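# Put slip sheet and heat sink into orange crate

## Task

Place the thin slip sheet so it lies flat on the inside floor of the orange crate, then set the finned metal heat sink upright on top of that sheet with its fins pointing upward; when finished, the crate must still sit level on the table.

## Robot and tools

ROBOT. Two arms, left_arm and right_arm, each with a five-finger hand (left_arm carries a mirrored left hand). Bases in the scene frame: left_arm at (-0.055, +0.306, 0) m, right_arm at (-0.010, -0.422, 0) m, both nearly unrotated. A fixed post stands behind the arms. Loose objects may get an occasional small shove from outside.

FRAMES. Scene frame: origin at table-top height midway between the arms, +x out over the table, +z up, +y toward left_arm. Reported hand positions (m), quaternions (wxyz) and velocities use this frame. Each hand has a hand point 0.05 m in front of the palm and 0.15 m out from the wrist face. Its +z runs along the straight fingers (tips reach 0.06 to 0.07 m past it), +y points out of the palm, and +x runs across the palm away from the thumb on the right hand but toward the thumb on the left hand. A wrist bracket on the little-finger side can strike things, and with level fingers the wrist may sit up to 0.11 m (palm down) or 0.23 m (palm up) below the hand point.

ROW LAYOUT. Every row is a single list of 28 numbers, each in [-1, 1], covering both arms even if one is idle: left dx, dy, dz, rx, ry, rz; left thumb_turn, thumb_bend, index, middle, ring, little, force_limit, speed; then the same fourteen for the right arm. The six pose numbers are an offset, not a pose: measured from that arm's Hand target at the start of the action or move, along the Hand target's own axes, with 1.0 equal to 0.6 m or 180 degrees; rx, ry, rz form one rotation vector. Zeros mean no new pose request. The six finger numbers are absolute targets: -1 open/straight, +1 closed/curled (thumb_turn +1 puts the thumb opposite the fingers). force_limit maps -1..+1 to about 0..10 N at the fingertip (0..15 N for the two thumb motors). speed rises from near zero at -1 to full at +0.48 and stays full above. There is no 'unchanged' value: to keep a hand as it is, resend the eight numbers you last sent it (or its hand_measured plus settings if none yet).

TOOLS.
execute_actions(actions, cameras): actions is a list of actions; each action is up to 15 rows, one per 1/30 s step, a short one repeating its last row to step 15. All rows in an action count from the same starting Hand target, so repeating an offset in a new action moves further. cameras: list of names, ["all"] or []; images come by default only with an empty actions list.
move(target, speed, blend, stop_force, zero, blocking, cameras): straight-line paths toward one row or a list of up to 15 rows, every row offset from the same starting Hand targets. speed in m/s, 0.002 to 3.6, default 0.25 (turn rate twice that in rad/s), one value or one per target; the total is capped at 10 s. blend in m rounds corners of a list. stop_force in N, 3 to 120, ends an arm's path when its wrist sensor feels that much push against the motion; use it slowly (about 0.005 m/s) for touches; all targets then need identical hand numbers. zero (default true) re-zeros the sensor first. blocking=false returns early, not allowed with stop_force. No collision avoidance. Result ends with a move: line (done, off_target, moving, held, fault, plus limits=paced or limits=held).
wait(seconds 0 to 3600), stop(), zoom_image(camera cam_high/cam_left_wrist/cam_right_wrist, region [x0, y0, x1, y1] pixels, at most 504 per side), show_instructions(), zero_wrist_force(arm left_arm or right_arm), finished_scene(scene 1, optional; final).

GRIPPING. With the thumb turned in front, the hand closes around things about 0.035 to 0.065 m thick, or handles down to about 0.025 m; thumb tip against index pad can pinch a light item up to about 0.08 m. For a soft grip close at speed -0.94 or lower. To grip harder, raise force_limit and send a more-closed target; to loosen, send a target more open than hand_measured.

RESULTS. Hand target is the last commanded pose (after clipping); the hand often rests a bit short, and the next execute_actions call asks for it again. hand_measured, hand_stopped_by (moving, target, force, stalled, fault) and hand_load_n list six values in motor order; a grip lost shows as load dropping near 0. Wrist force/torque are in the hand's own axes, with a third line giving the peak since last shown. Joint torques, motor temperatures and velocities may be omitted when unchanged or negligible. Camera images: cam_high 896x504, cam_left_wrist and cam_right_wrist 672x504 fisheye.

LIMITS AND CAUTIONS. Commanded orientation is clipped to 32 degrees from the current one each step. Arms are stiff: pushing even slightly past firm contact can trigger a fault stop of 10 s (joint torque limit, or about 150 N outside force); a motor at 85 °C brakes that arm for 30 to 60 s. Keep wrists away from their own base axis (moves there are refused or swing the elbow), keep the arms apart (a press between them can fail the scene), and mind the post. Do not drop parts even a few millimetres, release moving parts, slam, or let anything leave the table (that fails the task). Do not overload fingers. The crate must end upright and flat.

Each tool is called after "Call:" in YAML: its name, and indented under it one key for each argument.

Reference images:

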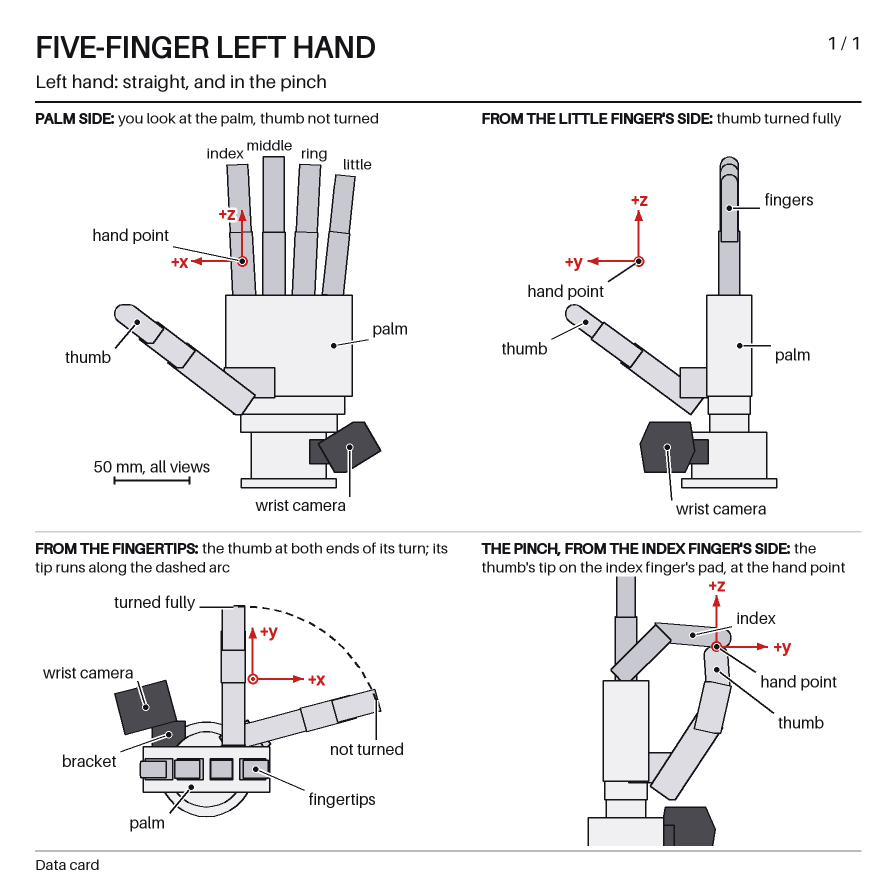

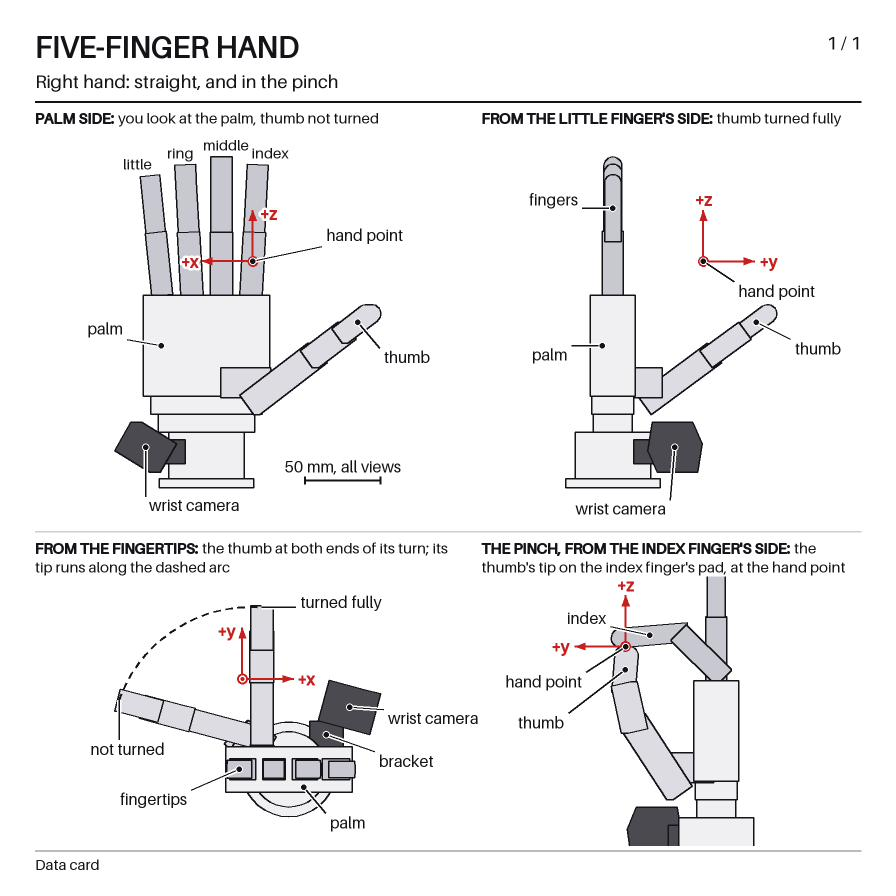

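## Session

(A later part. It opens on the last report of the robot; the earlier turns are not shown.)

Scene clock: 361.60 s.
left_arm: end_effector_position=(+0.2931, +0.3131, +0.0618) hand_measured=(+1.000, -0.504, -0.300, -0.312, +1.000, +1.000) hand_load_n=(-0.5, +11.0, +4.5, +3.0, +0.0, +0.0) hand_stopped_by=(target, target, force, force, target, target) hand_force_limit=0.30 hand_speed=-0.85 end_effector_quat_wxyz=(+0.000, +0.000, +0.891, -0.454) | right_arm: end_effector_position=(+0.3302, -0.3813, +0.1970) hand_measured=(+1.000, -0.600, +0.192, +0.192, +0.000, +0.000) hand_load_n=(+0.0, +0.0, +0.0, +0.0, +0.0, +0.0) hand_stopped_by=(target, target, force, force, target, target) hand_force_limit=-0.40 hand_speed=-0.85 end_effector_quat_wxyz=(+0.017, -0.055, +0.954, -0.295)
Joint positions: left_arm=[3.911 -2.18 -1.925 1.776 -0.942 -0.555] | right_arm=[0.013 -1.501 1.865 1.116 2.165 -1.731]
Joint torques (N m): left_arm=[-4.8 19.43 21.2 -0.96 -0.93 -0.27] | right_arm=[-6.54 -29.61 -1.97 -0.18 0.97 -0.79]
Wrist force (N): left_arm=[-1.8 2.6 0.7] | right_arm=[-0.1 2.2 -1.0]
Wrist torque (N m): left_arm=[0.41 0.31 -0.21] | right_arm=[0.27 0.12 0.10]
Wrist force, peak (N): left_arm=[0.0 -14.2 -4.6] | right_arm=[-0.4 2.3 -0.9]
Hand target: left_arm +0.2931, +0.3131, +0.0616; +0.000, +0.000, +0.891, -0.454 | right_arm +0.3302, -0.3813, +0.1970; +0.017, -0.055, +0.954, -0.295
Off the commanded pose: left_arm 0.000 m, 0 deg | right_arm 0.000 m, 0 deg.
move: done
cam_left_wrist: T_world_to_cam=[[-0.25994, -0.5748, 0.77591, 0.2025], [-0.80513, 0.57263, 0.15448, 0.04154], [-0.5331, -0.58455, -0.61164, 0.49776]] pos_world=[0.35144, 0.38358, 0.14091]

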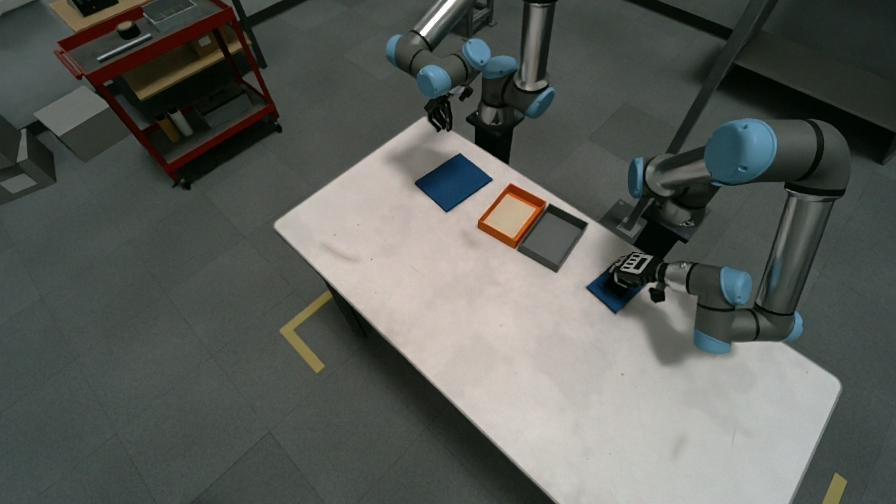

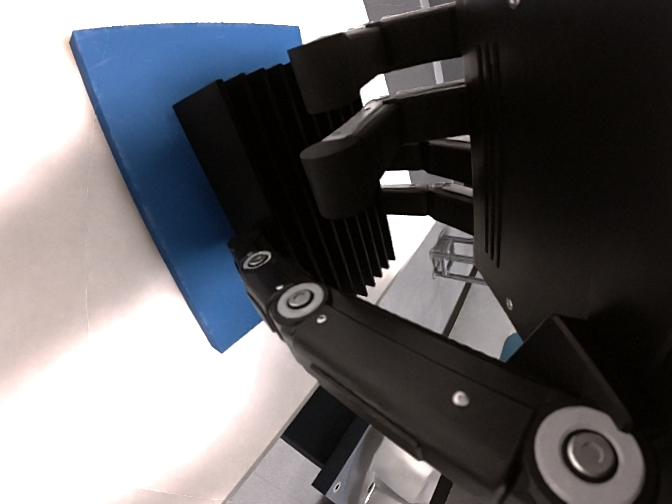

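Call:
move:
  target:
    - [0,-0.1462,-0.1062,0,0,0,1,-0.5,0.15,0.15,1,1,0.3,-0.85,0,0,0,0,0,0,1,-0.6,0.35,0.35,0,0,-0.4,-0.85]
    - [-0.0473,-0.5157,0.4023,0,-0.0252,-0.0183,1,-0.5,0.15,0.15,1,1,0.3,-0.85,0,0,0,0,0,0,1,-0.6,0.35,0.35,0,0,-0.4,-0.85]
  speed: [0.08,0.12]
  blend: [0.03,0]
  cameras: ["all"]

Call:
zoom_image:
  camera: "cam_left_wrist"
  region: [0, 0, 500, 400]

Call:
zoom_image:
  camera: "cam_high"
  region: [460, 130, 600, 270]

Scene clock: 371.63 s.
left_arm: end_effector_position=(+0.3215, -0.0640, +0.1701) hand_measured=(+1.000, -0.504, -0.300, -0.312, +1.000, +1.000) hand_load_n=(-0.5, +11.5, +4.5, +3.0, +0.0, +0.0) hand_stopped_by=(target, target, force, force, target, target) hand_force_limit=0.30 hand_speed=-0.85 end_effector_quat_wxyz=(+0.023, -0.043, +0.890, -0.454) | right_arm: end_effector_position=(+0.3302, -0.3813, +0.1970) hand_measured=(+1.000, -0.600, +0.192, +0.192, +0.000, +0.000) hand_load_n=(+0.0, +0.0, +0.5, +0.0, +0.0, +0.0) hand_stopped_by=(target, target, force, force, target, target) hand_force_limit=-0.40 hand_speed=-0.85 end_effector_quat_wxyz=(+0.017, -0.055, +0.954, -0.295)
Joint positions: left_arm=[2.988 -1.94 -1.62 2.334 -0.674 -2.001] | right_arm=[0.013 -1.501 1.865 1.116 2.165 -1.731]
Joint torques (N m): left_arm=[-7.74 54.03 3.83 -3.28 4.02 -1.27] | right_arm=[-4.83 -31.2 -1.59 -0.08 0.44 -0.39]
Wrist force (N): left_arm=[-2.1 2.7 0.4] | right_arm=[-0.1 2.2 -0.8]
Wrist torque (N m): left_arm=[0.43 0.37 -0.11] | right_arm=[0.25 0.11 0.11]
Wrist force, peak (N): left_arm=[-1.9 4.1 1.7] | right_arm=[-0.4 2.3 -1.0]
Hand target: left_arm +0.3215, -0.0640, +0.1702; +0.023, -0.043, +0.890, -0.454 | right_arm +0.3302, -0.3813, +0.1970; +0.017, -0.055, +0.954, -0.295
Off the commanded pose: left_arm 0.000 m, 0 deg | right_arm 0.000 m, 0 deg.
move: done
cam_left_wrist: T_world_to_cam=[[-0.2024, -0.59743, 0.77595, -0.11084], [-0.85725, 0.49116, 0.15455, 0.27522], [-0.47345, -0.6339, -0.61156, 0.33641]] pos_world=[0.37277, 0.01185, 0.24921]
cam_right_wrist: T_world_to_cam=[[-0.31587, 0.78732, -0.52949, 0.51239], [0.75823, 0.54494, 0.35797, -0.11611], [0.57037, -0.2884, -0.76909, -0.03142]] pos_world=[0.26781, -0.34921, 0.2887]

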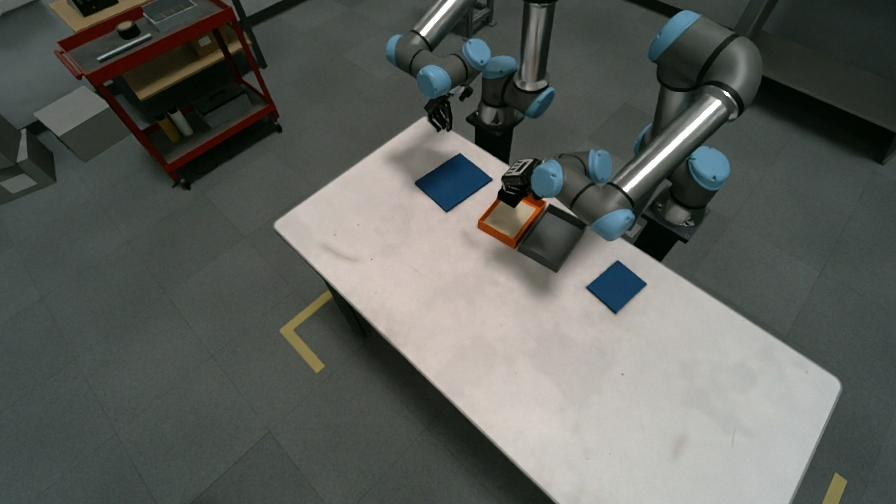

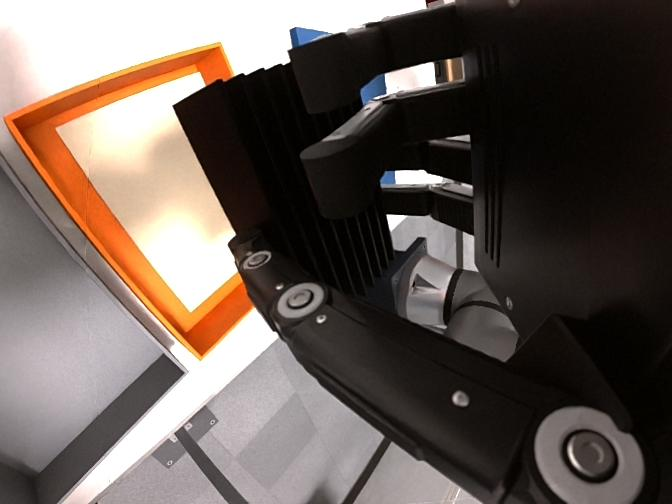

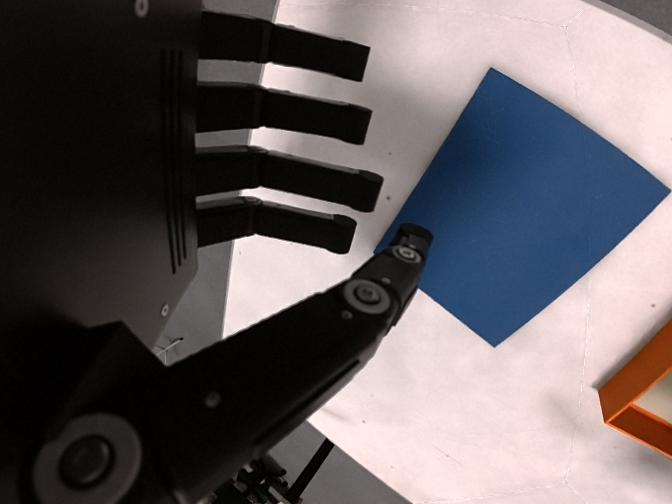

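Scaled by 1.008 from the camera's image (finer frame: 960x720).

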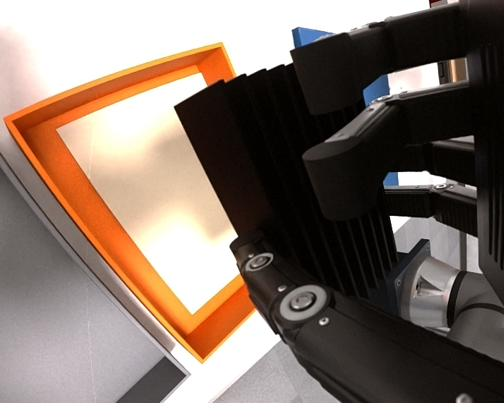

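Scaled by 3.600 from the camera's image (finer frame: 1280x720).

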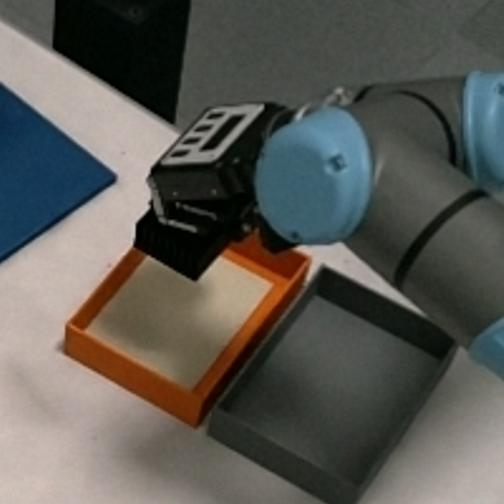

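Call:
move:
  target: [0.0077,0.0888,0.0762,0,0,0,1,-0.5,0.15,0.15,1,1,0.3,-0.85,0,0,0,0,0,0,1,-0.6,0.35,0.35,0,0,-0.4,-0.85]
  speed: 0.08
  cameras: ["cam_high","cam_left_wrist"]

Call:
zoom_image:
  camera: "cam_left_wrist"
  region: [0, 0, 500, 400]

Call:
zoom_image:
  camera: "cam_high"
  region: [460, 150, 560, 260]

Scene clock: 378.70 s.
left_arm: end_effector_position=(+0.3173, -0.0702, +0.1000) hand_measured=(+1.000, -0.504, -0.300, -0.312, +1.000, +1.000) hand_load_n=(-0.5, +11.0, +5.0, +3.0, +0.0, +0.0) hand_stopped_by=(target, target, force, force, target, target) hand_force_limit=0.30 hand_speed=-0.85 end_effector_quat_wxyz=(+0.022, -0.044, +0.890, -0.453) | right_arm: end_effector_position=(+0.3302, -0.3813, +0.1970) hand_measured=(+1.000, -0.600, +0.192, +0.192, +0.000, +0.000) hand_load_n=(+0.0, +0.0, +0.0, +0.0, +0.0, +0.0) hand_stopped_by=(target, target, force, force, target, target) hand_force_limit=-0.40 hand_speed=-0.85 end_effector_quat_wxyz=(+0.017, -0.055, +0.954, -0.295)
Joint positions: left_arm=[2.971 -2.014 -1.708 2.515 -0.68 -2.026] | right_arm=[0.013 -1.501 1.865 1.116 2.165 -1.731]
Joint torques (N m): left_arm=[4.93 56.1 32.79 -3.85 -0.21 1.33] | right_arm=[-5.63 -31 -0.6 -0.05 -0.01 -0.37]
Wrist force (N): left_arm=[-2.3 2.7 0.2] | right_arm=[0.0 1.9 -0.8]
Wrist torque (N m): left_arm=[0.44 0.40 -0.10] | right_arm=[0.22 0.10 0.10]
Wrist force, peak (N): left_arm=[-2.1 4.0 1.0] | right_arm=[-0.2 2.2 -1.0]
Hand target: left_arm +0.3175, -0.0702, +0.1002; +0.023, -0.043, +0.890, -0.454 | right_arm +0.3302, -0.3813, +0.1970; +0.017, -0.055, +0.954, -0.295
Off the commanded pose: left_arm 0.000 m, 0 deg | right_arm 0.000 m, 0 deg.
move: done
cam_left_wrist: T_world_to_cam=[[-0.20207, -0.59747, 0.77602, -0.06114], [-0.85711, 0.49125, 0.15504, 0.28537], [-0.47385, -0.6338, -0.61136, 0.28773]] pos_world=[0.36858, 0.00565, 0.17911]

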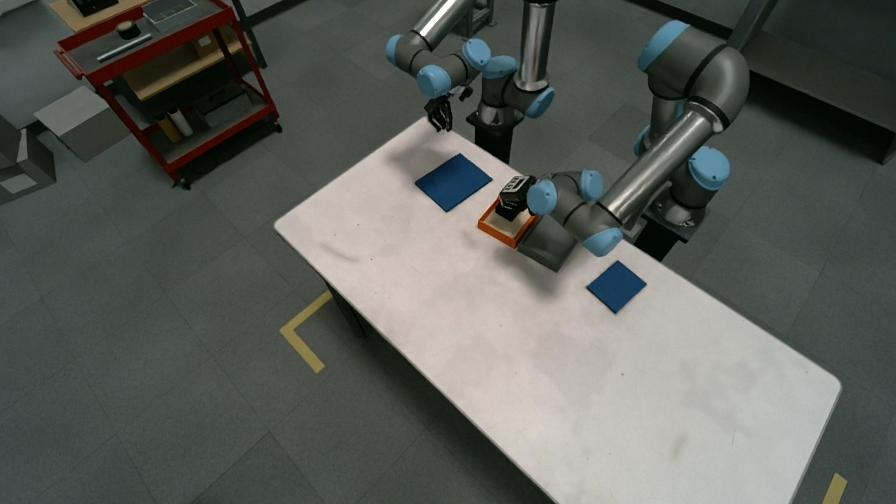

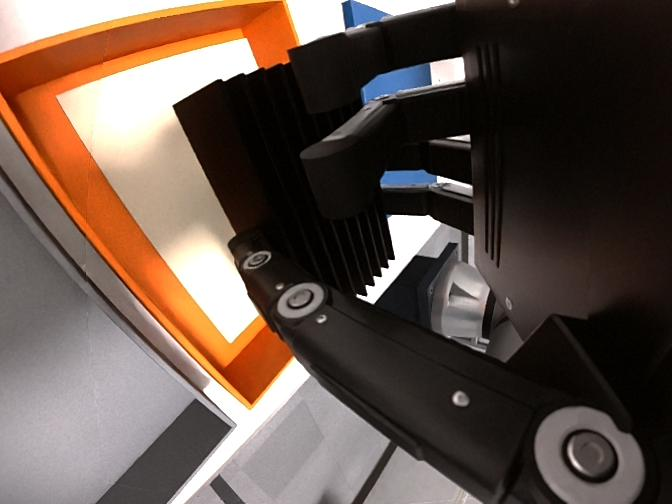

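Scaled by 1.008 from the camera's image (finer frame: 960x720).

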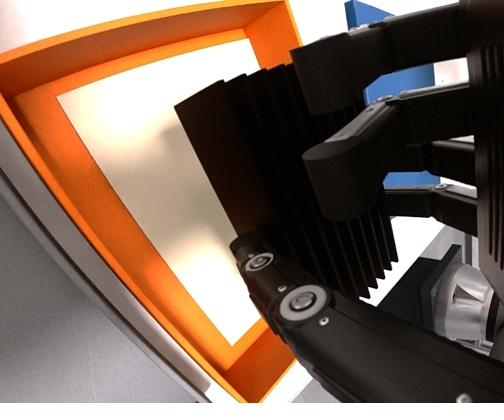

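Scaled by 4.582 from the camera's image (finer frame: 1280x720).

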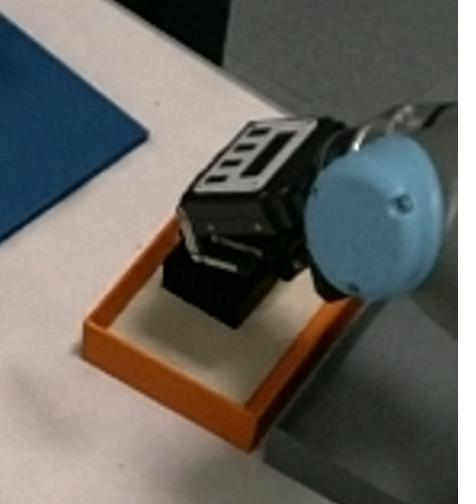

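Call:
move:
  target: [0.0075,0.0427,0.0405,0,-0.009,-0.0065,1,-0.5,0.15,0.15,1,1,0.3,-0.85,0,0,0,0,0,0,1,-0.6,0.35,0.35,0,0,-0.4,-0.85]
  speed: 0.05
  cameras: ["cam_high","cam_left_wrist"]

Call:
zoom_image:
  camera: "cam_left_wrist"
  region: [0, 0, 500, 400]

Call:
zoom_image:
  camera: "cam_high"
  region: [460, 150, 560, 260]

Scene clock: 382.57 s.
left_arm: end_effector_position=(+0.3133, -0.0752, +0.0650) hand_measured=(+1.000, -0.504, -0.300, -0.312, +1.000, +1.000) hand_load_n=(-0.5, +11.5, +4.5, +3.0, +0.0, +0.0) hand_stopped_by=(target, target, force, force, target, target) hand_force_limit=0.30 hand_speed=-0.85 end_effector_quat_wxyz=(+0.030, -0.059, +0.889, -0.453) | right_arm: end_effector_position=(+0.3302, -0.3813, +0.1970) hand_measured=(+1.000, -0.600, +0.192, +0.192, +0.000, +0.000) hand_load_n=(-0.5, +0.0, +0.0, +0.5, +0.0, +0.0) hand_stopped_by=(target, target, force, force, target, target) hand_force_limit=-0.40 hand_speed=-0.85 end_effector_quat_wxyz=(+0.017, -0.055, +0.954, -0.295)
Joint positions: left_arm=[2.956 -2.038 -1.763 2.651 -0.699 -2.099] | right_arm=[0.013 -1.501 1.865 1.116 2.165 -1.731]
Joint torques (N m): left_arm=[5.61 56 30.67 -3.85 3.22 1.05] | right_arm=[-6.23 -30.42 -2.45 -0.17 -0.32 -0.15]
Wrist force (N): left_arm=[-2.0 2.6 0.2] | right_arm=[-0.1 1.9 -0.8]
Wrist torque (N m): left_arm=[0.40 0.34 -0.12] | right_arm=[0.22 0.12 0.09]
Wrist force, peak (N): left_arm=[-2.4 3.4 0.5] | right_arm=[-0.3 2.2 -0.9]
Hand target: left_arm +0.3135, -0.0752, +0.0652; +0.030, -0.059, +0.889, -0.453 | right_arm +0.3302, -0.3813, +0.1970; +0.017, -0.055, +0.954, -0.295
Off the commanded pose: left_arm 0.000 m, 0 deg | right_arm 0.000 m, 0 deg.
move: done
cam_left_wrist: T_world_to_cam=[[-0.18123, -0.60427, 0.77589, -0.04472], [-0.87374, 0.46104, 0.15498, 0.29278], [-0.45137, -0.64984, -0.61153, 0.25295]] pos_world=[0.36189, 0.00238, 0.14401]

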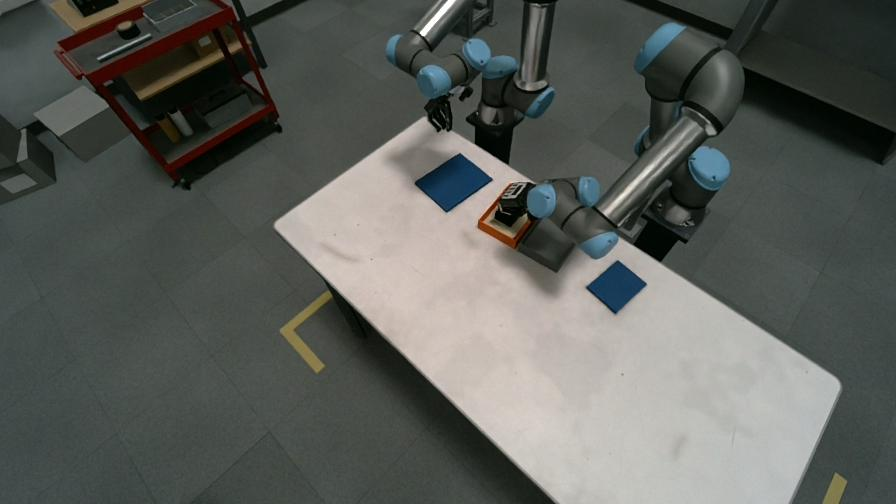

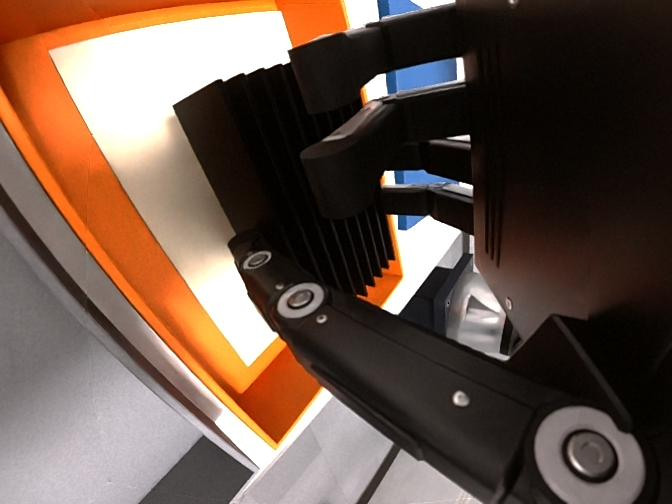

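Scaled by 1.008 from the camera's image (finer frame: 960x720).

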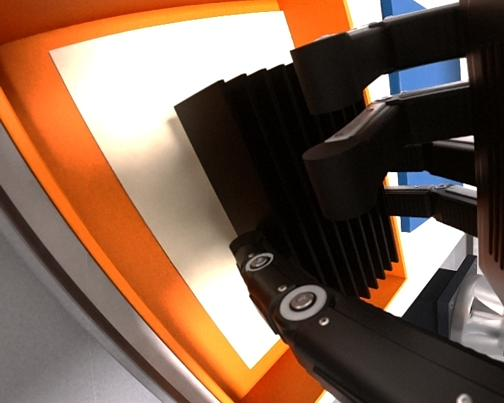

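Scaled by 4.582 from the camera's image (finer frame: 1280x720).

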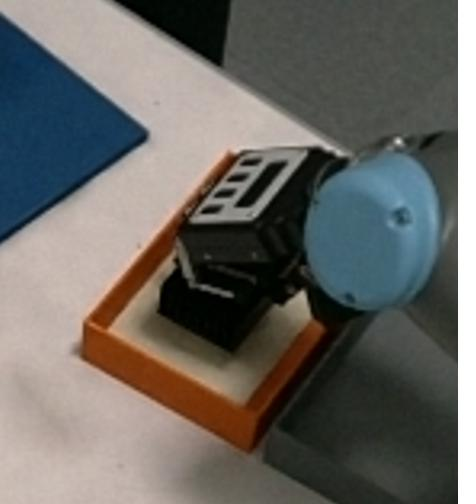

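Call:
move:
  target: [0,0.0243,0.0176,0,0,0,1,-0.5,0.15,0.15,1,1,0.3,-0.85,0,0,0,0,0,0,1,-0.6,0.35,0.35,0,0,-0.4,-0.85]
  speed: 0.03
  stop_force: 5
  cameras: []

Call:
move:
  target: [0,0.0243,0.0176,0,0,0,1,-0.5,0.15,0.15,1,1,0.3,-0.85,0,0,0,0,0,0,1,-0.6,0.35,0.35,0,0,-0.4,-0.85]
  speed: 0.005
  stop_force: 3
  cameras: ["cam_high","cam_left_wrist"]

Call:
zoom_image:
  camera: "cam_high"
  region: [460, 150, 560, 260]

Scene clock: 386.50 s.
left_arm: end_effector_position=(+0.3135, -0.0752, +0.0472) hand_measured=(+1.000, -0.504, -0.300, -0.312, +1.000, +1.000) hand_load_n=(-0.5, +11.5, +4.5, +3.0, +0.5, +0.0) hand_stopped_by=(target, target, force, force, target, target) hand_force_limit=0.30 hand_speed=-0.85 end_effector_quat_wxyz=(+0.030, -0.059, +0.889, -0.453) | right_arm: end_effector_position=(+0.3302, -0.3813, +0.1970) hand_measured=(+1.000, -0.600, +0.192, +0.192, +0.000, +0.000) hand_load_n=(+0.0, +0.0, +0.0, +0.0, +0.0, +0.0) hand_stopped_by=(target, target, force, force, target, target) hand_force_limit=-0.40 hand_speed=-0.85 end_effector_quat_wxyz=(+0.017, -0.055, +0.954, -0.295)
Joint positions: left_arm=[2.956 -2.065 -1.777 2.692 -0.699 -2.099] | right_arm=[0.013 -1.501 1.865 1.116 2.165 -1.731]
Joint torques (N m): left_arm=[2.64 57.4 27.52 -4.79 3.53 -1.17] | right_arm=[-5.64 -31.71 -1.74 0.09 -0.43 -0.21]
Wrist force (N): left_arm=[-2.1 2.9 0.4] | right_arm=[-0.2 1.9 -0.9]
Wrist torque (N m): left_arm=[0.43 0.38 -0.14] | right_arm=[0.23 0.14 0.08]
Wrist force, peak (N): left_arm=[-1.9 3.3 0.6] | right_arm=[-0.1 2.2 -1.0]
Hand target: left_arm +0.3135, -0.0752, +0.0472; +0.030, -0.059, +0.889, -0.453 | right_arm +0.3302, -0.3813, +0.1970; +0.017, -0.055, +0.954, -0.295
Off the commanded pose: left_arm 0.000 m, 0 deg | right_arm 0.000 m, 0 deg.
move: done

Scene clock: 389.43 s.
left_arm: end_effector_position=(+0.3135, -0.0752, +0.0393) hand_measured=(+1.000, -0.504, -0.300, -0.312, +1.000, +1.000) hand_load_n=(-0.5, +11.0, +4.5, +3.0, +0.5, +0.0) hand_stopped_by=(target, target, force, force, target, target) hand_force_limit=0.30 hand_speed=-0.85 end_effector_quat_wxyz=(+0.030, -0.059, +0.889, -0.453) | right_arm: end_effector_position=(+0.3302, -0.3813, +0.1970) hand_measured=(+1.000, -0.600, +0.192, +0.192, +0.000, +0.000) hand_load_n=(+0.0, +0.0, +0.0, +0.0, +0.0, +0.0) hand_stopped_by=(target, target, force, force, target, target) hand_force_limit=-0.40 hand_speed=-0.85 end_effector_quat_wxyz=(+0.017, -0.055, +0.954, -0.295)
Joint positions: left_arm=[2.956 -2.078 -1.783 2.71 -0.699 -2.099] | right_arm=[0.013 -1.501 1.865 1.116 2.165 -1.731]
Joint torques (N m): left_arm=[4.11 55.2 23.3 -4.25 -0.61 1.26] | right_arm=[-5.19 -30.8 -0.99 -0.06 -0.67 -0.16]
Wrist force (N): left_arm=[-2.2 0.0 -2.5] | right_arm=[0.0 2.1 -0.9]
Wrist torque (N m): left_arm=[0.32 0.33 -0.12] | right_arm=[0.26 0.10 0.11]
Wrist force, peak (N): left_arm=[-2.3 -2.4 -4.1] | right_arm=[-0.2 2.2 -1.0]
Hand target: left_arm +0.3135, -0.0752, +0.0393; +0.030, -0.059, +0.889, -0.453 (not the last commanded pose) | right_arm +0.3302, -0.3813, +0.1970; +0.017, -0.055, +0.954, -0.295
Off the commanded pose: left_arm 0.010 m, 0 deg | right_arm 0.000 m, 0 deg.
move: contact (left_arm)
cam_left_wrist: T_world_to_cam=[[-0.18167, -0.604, 0.776, -0.02461], [-0.87384, 0.46108, 0.1543, 0.29696], [-0.45099, -0.65007, -0.61156, 0.23715]] pos_world=[0.36198, 0.00238, 0.11831]

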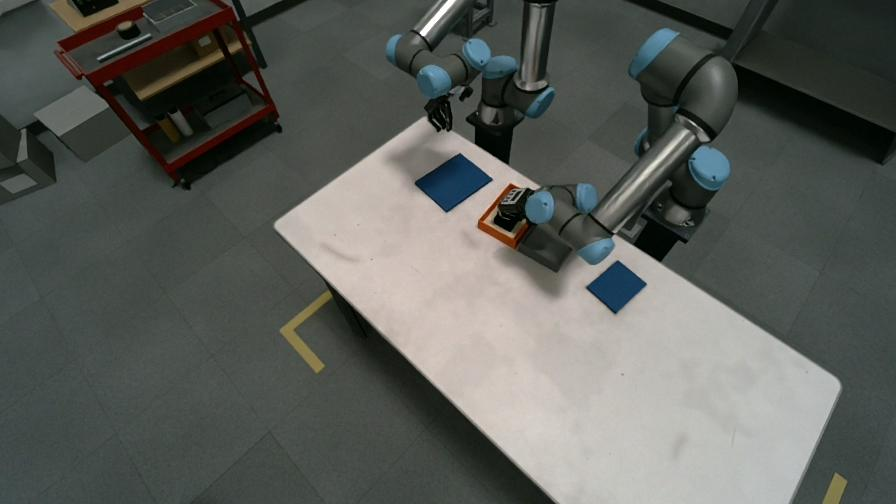

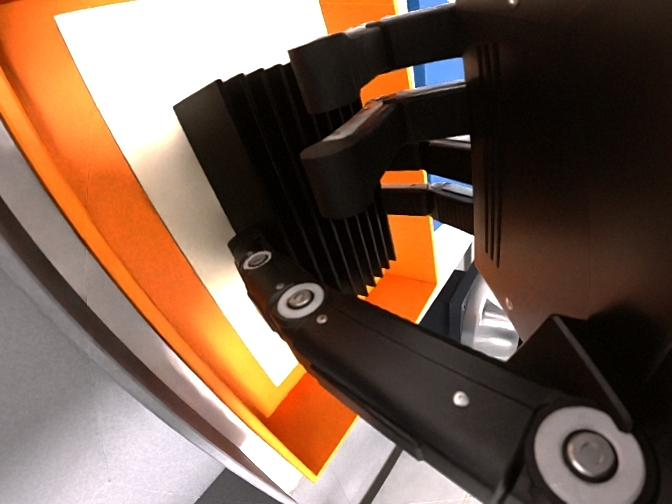

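Scaled by 4.582 from the camera's image (finer frame: 1280x720).

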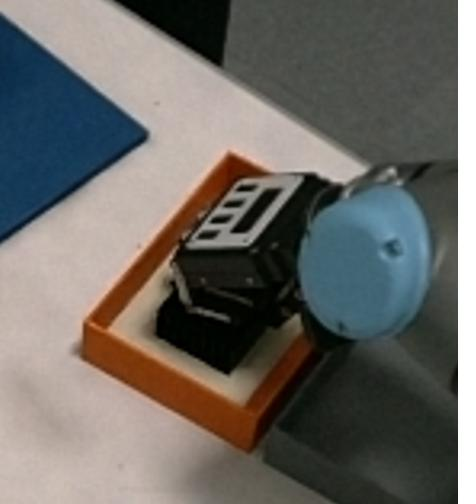

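Call:
move:
  target: [0,0,0,0,0,0,1,-0.62,-0.42,-0.42,1,1,0.3,-0.85,0,0,0,0,0,0,1,-0.6,0.35,0.35,0,0,-0.4,-0.85]
  cameras: ["cam_high","cam_left_wrist"]

Call:
zoom_image:
  camera: "cam_high"
  region: [460, 150, 560, 260]

Scene clock: 392.17 s.
left_arm: end_effector_position=(+0.3135, -0.0752, +0.0393) hand_measured=(+1.000, -0.620, -0.420, -0.420, +1.000, +1.000) hand_load_n=(+0.0, -0.5, +0.0, +0.0, +0.0, +0.0) hand_stopped_by=(target, target, target, target, target, target) hand_force_limit=0.30 hand_speed=-0.85 end_effector_quat_wxyz=(+0.030, -0.059, +0.889, -0.453) | right_arm: end_effector_position=(+0.3302, -0.3813, +0.1970) hand_measured=(+1.000, -0.600, +0.192, +0.192, +0.000, +0.000) hand_load_n=(+0.0, +0.0, +0.0, +0.0, +0.0, +0.0) hand_stopped_by=(target, target, force, force, target, target) hand_force_limit=-0.40 hand_speed=-0.85 end_effector_quat_wxyz=(+0.017, -0.055, +0.954, -0.295)
Joint positions: left_arm=[2.956 -2.078 -1.783 2.71 -0.699 -2.099] | right_arm=[0.013 -1.501 1.865 1.116 2.165 -1.731]
Joint torques (N m): left_arm=[1.38 55.51 24.02 -4.09 -1.53 0.8] | right_arm=[-3.91 -30.85 -1.73 -0.03 -0.75 -0.05]
Wrist force (N): left_arm=[-1.8 0.5 -0.9] | right_arm=[-0.3 2.1 -0.8]
Wrist torque (N m): left_arm=[0.31 0.31 -0.07] | right_arm=[0.24 0.14 0.09]
Wrist force, peak (N): left_arm=[-1.9 3.1 0.2] | right_arm=[-0.3 2.3 -1.0]
Hand target: left_arm +0.3135, -0.0752, +0.0393; +0.030, -0.059, +0.889, -0.453 | right_arm +0.3302, -0.3813, +0.1970; +0.017, -0.055, +0.954, -0.295
Off the commanded pose: left_arm 0.000 m, 0 deg | right_arm 0.000 m, 0 deg.
move: done
cam_left_wrist: T_world_to_cam=[[-0.18171, -0.60405, 0.77596, -0.02459], [-0.87385, 0.46107, 0.15429, 0.29696], [-0.45097, -0.65004, -0.61162, 0.23715]] pos_world=[0.36198, 0.00238, 0.11831]

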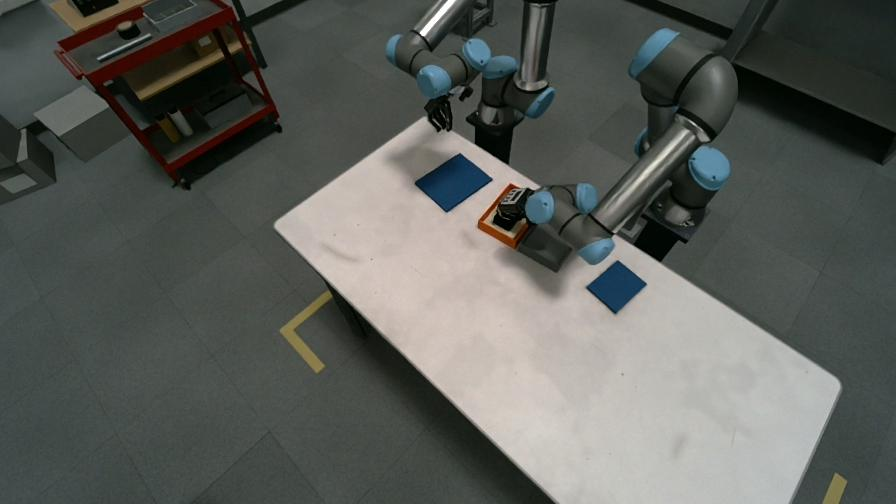

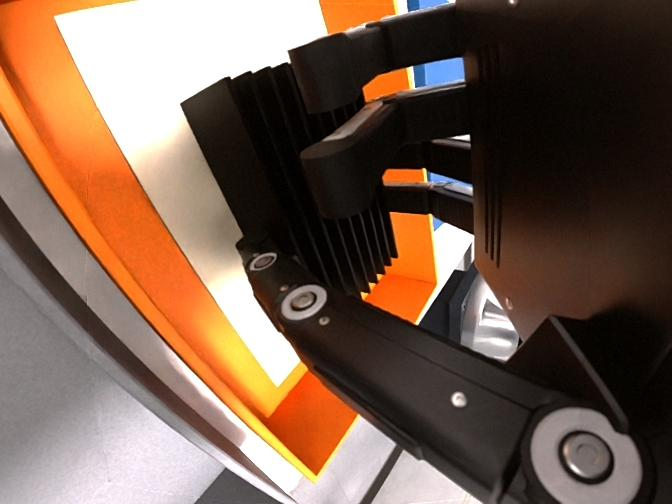

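Scaled by 4.582 from the camera's image (finer frame: 1280x720).

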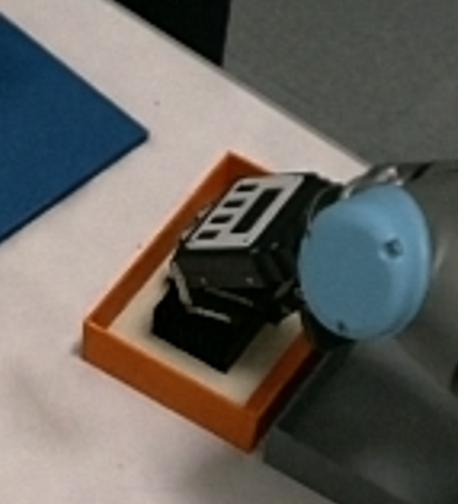

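Call:
move:
  target: [0,0,0,0,0,0,1,-0.75,-0.5,-0.5,1,1,0.3,-0.7,0,0,0,0,0,0,1,-0.6,0.35,0.35,0,0,-0.4,-0.85]
  cameras: []

Call:
move:
  target: [0,-0.1618,-0.1176,0,0,0,1,-0.75,-0.5,-0.5,1,1,0.3,-0.7,0,0,0,0,0,0,1,-0.6,0.35,0.35,0,0,-0.4,-0.85]
  speed: 0.05
  cameras: ["cam_high","cam_left_wrist"]

Call:
zoom_image:
  camera: "cam_high"
  region: [460, 150, 560, 260]

Scene clock: 395.37 s.
left_arm: end_effector_position=(+0.3135, -0.0752, +0.0393) hand_measured=(+1.000, -0.750, -0.500, -0.500, +1.000, +1.000) hand_load_n=(+0.0, +0.0, +0.0, +0.0, +0.0, +0.0) hand_stopped_by=(target, target, target, target, target, target) hand_force_limit=0.30 hand_speed=-0.70 end_effector_quat_wxyz=(+0.030, -0.059, +0.889, -0.453) | right_arm: end_effector_position=(+0.3302, -0.3813, +0.1970) hand_measured=(+1.000, -0.600, +0.192, +0.192, +0.000, +0.000) hand_load_n=(+0.0, +0.0, +0.5, +0.0, +0.0, +0.0) hand_stopped_by=(target, target, force, force, target, target) hand_force_limit=-0.40 hand_speed=-0.85 end_effector_quat_wxyz=(+0.017, -0.055, +0.954, -0.295)
Joint positions: left_arm=[2.956 -2.078 -1.783 2.71 -0.699 -2.099] | right_arm=[0.013 -1.501 1.865 1.116 2.165 -1.731]
Joint torques (N m): left_arm=[-1.8 55.1 23.66 -4.23 -1.51 0.18] | right_arm=[-3.91 -30.46 -1.64 -0.18 -0.6 0.04]
Wrist force (N): left_arm=[-2.0 0.6 -0.9] | right_arm=[-0.1 2.1 -0.8]
Wrist torque (N m): left_arm=[0.32 0.35 -0.09] | right_arm=[0.24 0.12 0.10]
Wrist force, peak (N): left_arm=[-2.0 0.6 -0.9] | right_arm=[-0.3 2.2 -1.0]
Hand target: left_arm +0.3135, -0.0752, +0.0393; +0.030, -0.059, +0.889, -0.453 | right_arm +0.3302, -0.3813, +0.1970; +0.017, -0.055, +0.954, -0.295
Off the commanded pose: left_arm 0.000 m, 0 deg | right_arm 0.000 m, 0 deg.
move: done

Scene clock: 398.10 s.
left_arm: end_effector_position=(+0.3135, -0.0751, +0.1595) hand_measured=(+1.000, -0.750, -0.500, -0.500, +1.000, +1.000) hand_load_n=(+0.0, +0.0, +0.0, +0.0, +0.0, +0.0) hand_stopped_by=(target, target, target, target, target, target) hand_force_limit=0.30 hand_speed=-0.70 end_effector_quat_wxyz=(+0.031, -0.059, +0.889, -0.453) end_effector_velocity=(+0.000, +0.000, -0.001) end_effector_angular_velocity=(+0.000, -0.004, +0.000) | right_arm: end_effector_position=(+0.3302, -0.3813, +0.1970) hand_measured=(+1.000, -0.600, +0.192, +0.192, +0.000, +0.000) hand_load_n=(+0.0, +0.0, +0.0, +0.0, +0.0, +0.0) hand_stopped_by=(target, target, force, force, target, target) hand_force_limit=-0.40 hand_speed=-0.85 end_effector_quat_wxyz=(+0.017, -0.055, +0.954, -0.295)
Joint positions: left_arm=[2.956 -1.921 -1.657 2.428 -0.699 -2.098] | right_arm=[0.013 -1.501 1.865 1.116 2.165 -1.731]
Joint velocities: left_arm=[0 0.001 -0.002 0.005 0 0.001] | right_arm=[within noise]
Joint torques (N m): left_arm=[5.67 13.72 2.08 0.63 2.03 1.28] | right_arm=[-3.9 -30.32 -0.74 -0.16 -0.41 -0.04]
Wrist force (N): left_arm=[-2.4 0.4 -1.1] | right_arm=[-0.3 1.9 -0.9]
Wrist torque (N m): left_arm=[0.30 0.39 -0.08] | right_arm=[0.22 0.15 0.08]
Wrist force, peak (N): left_arm=[-2.4 -0.1 -1.3] | right_arm=[-0.1 2.2 -0.9]
Hand target: left_arm +0.3134, -0.0751, +0.1593; +0.030, -0.059, +0.889, -0.453 | right_arm +0.3302, -0.3813, +0.1970; +0.017, -0.055, +0.954, -0.295
Off the commanded pose: left_arm 0.000 m, 0 deg | right_arm 0.000 m, 0 deg.
move: done
cam_left_wrist: T_world_to_cam=[[-0.1822, -0.60399, 0.77589, -0.11769], [-0.87394, 0.46109, 0.15371, 0.27852], [-0.45059, -0.65007, -0.61186, 0.31071]] pos_world=[0.36197, 0.00248, 0.23861]

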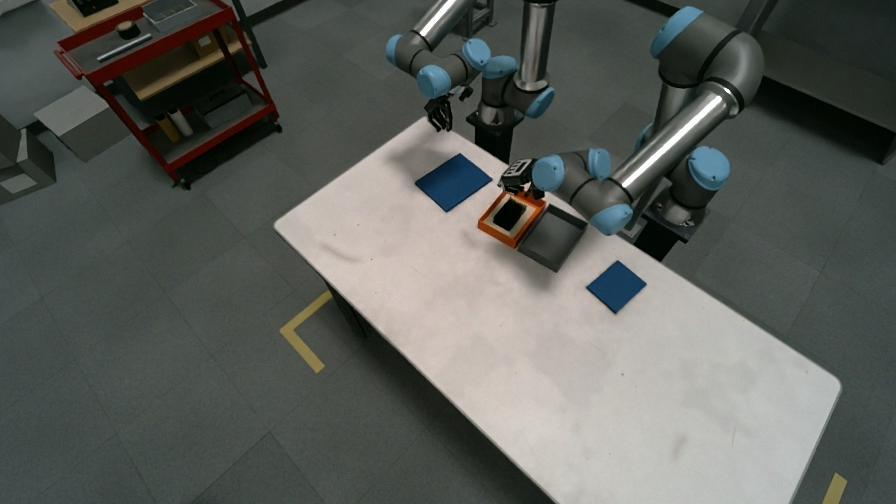

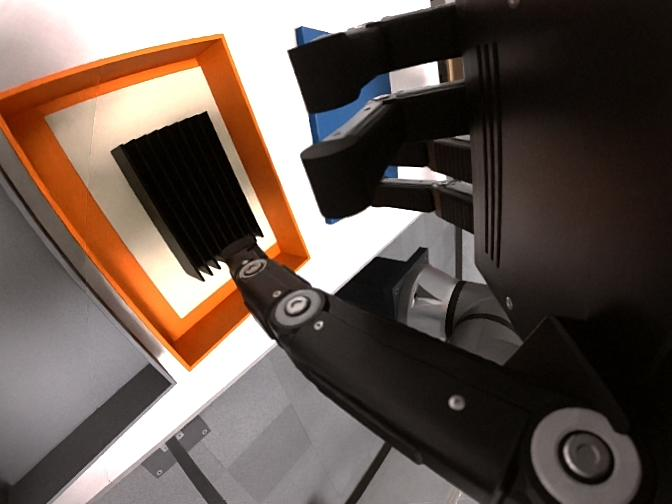

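Scaled by 4.582 from the camera's image (finer frame: 1280x720).

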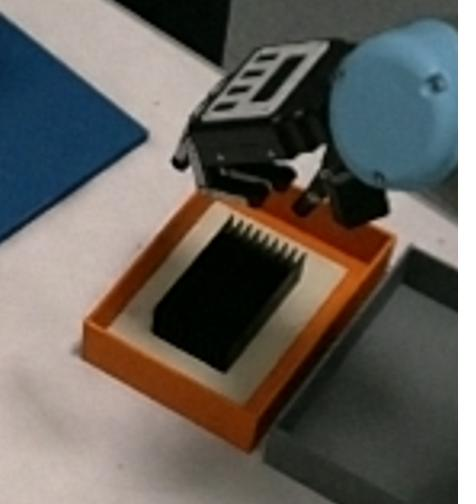

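Call:
finished_scene:

The scene is finished: the task was done.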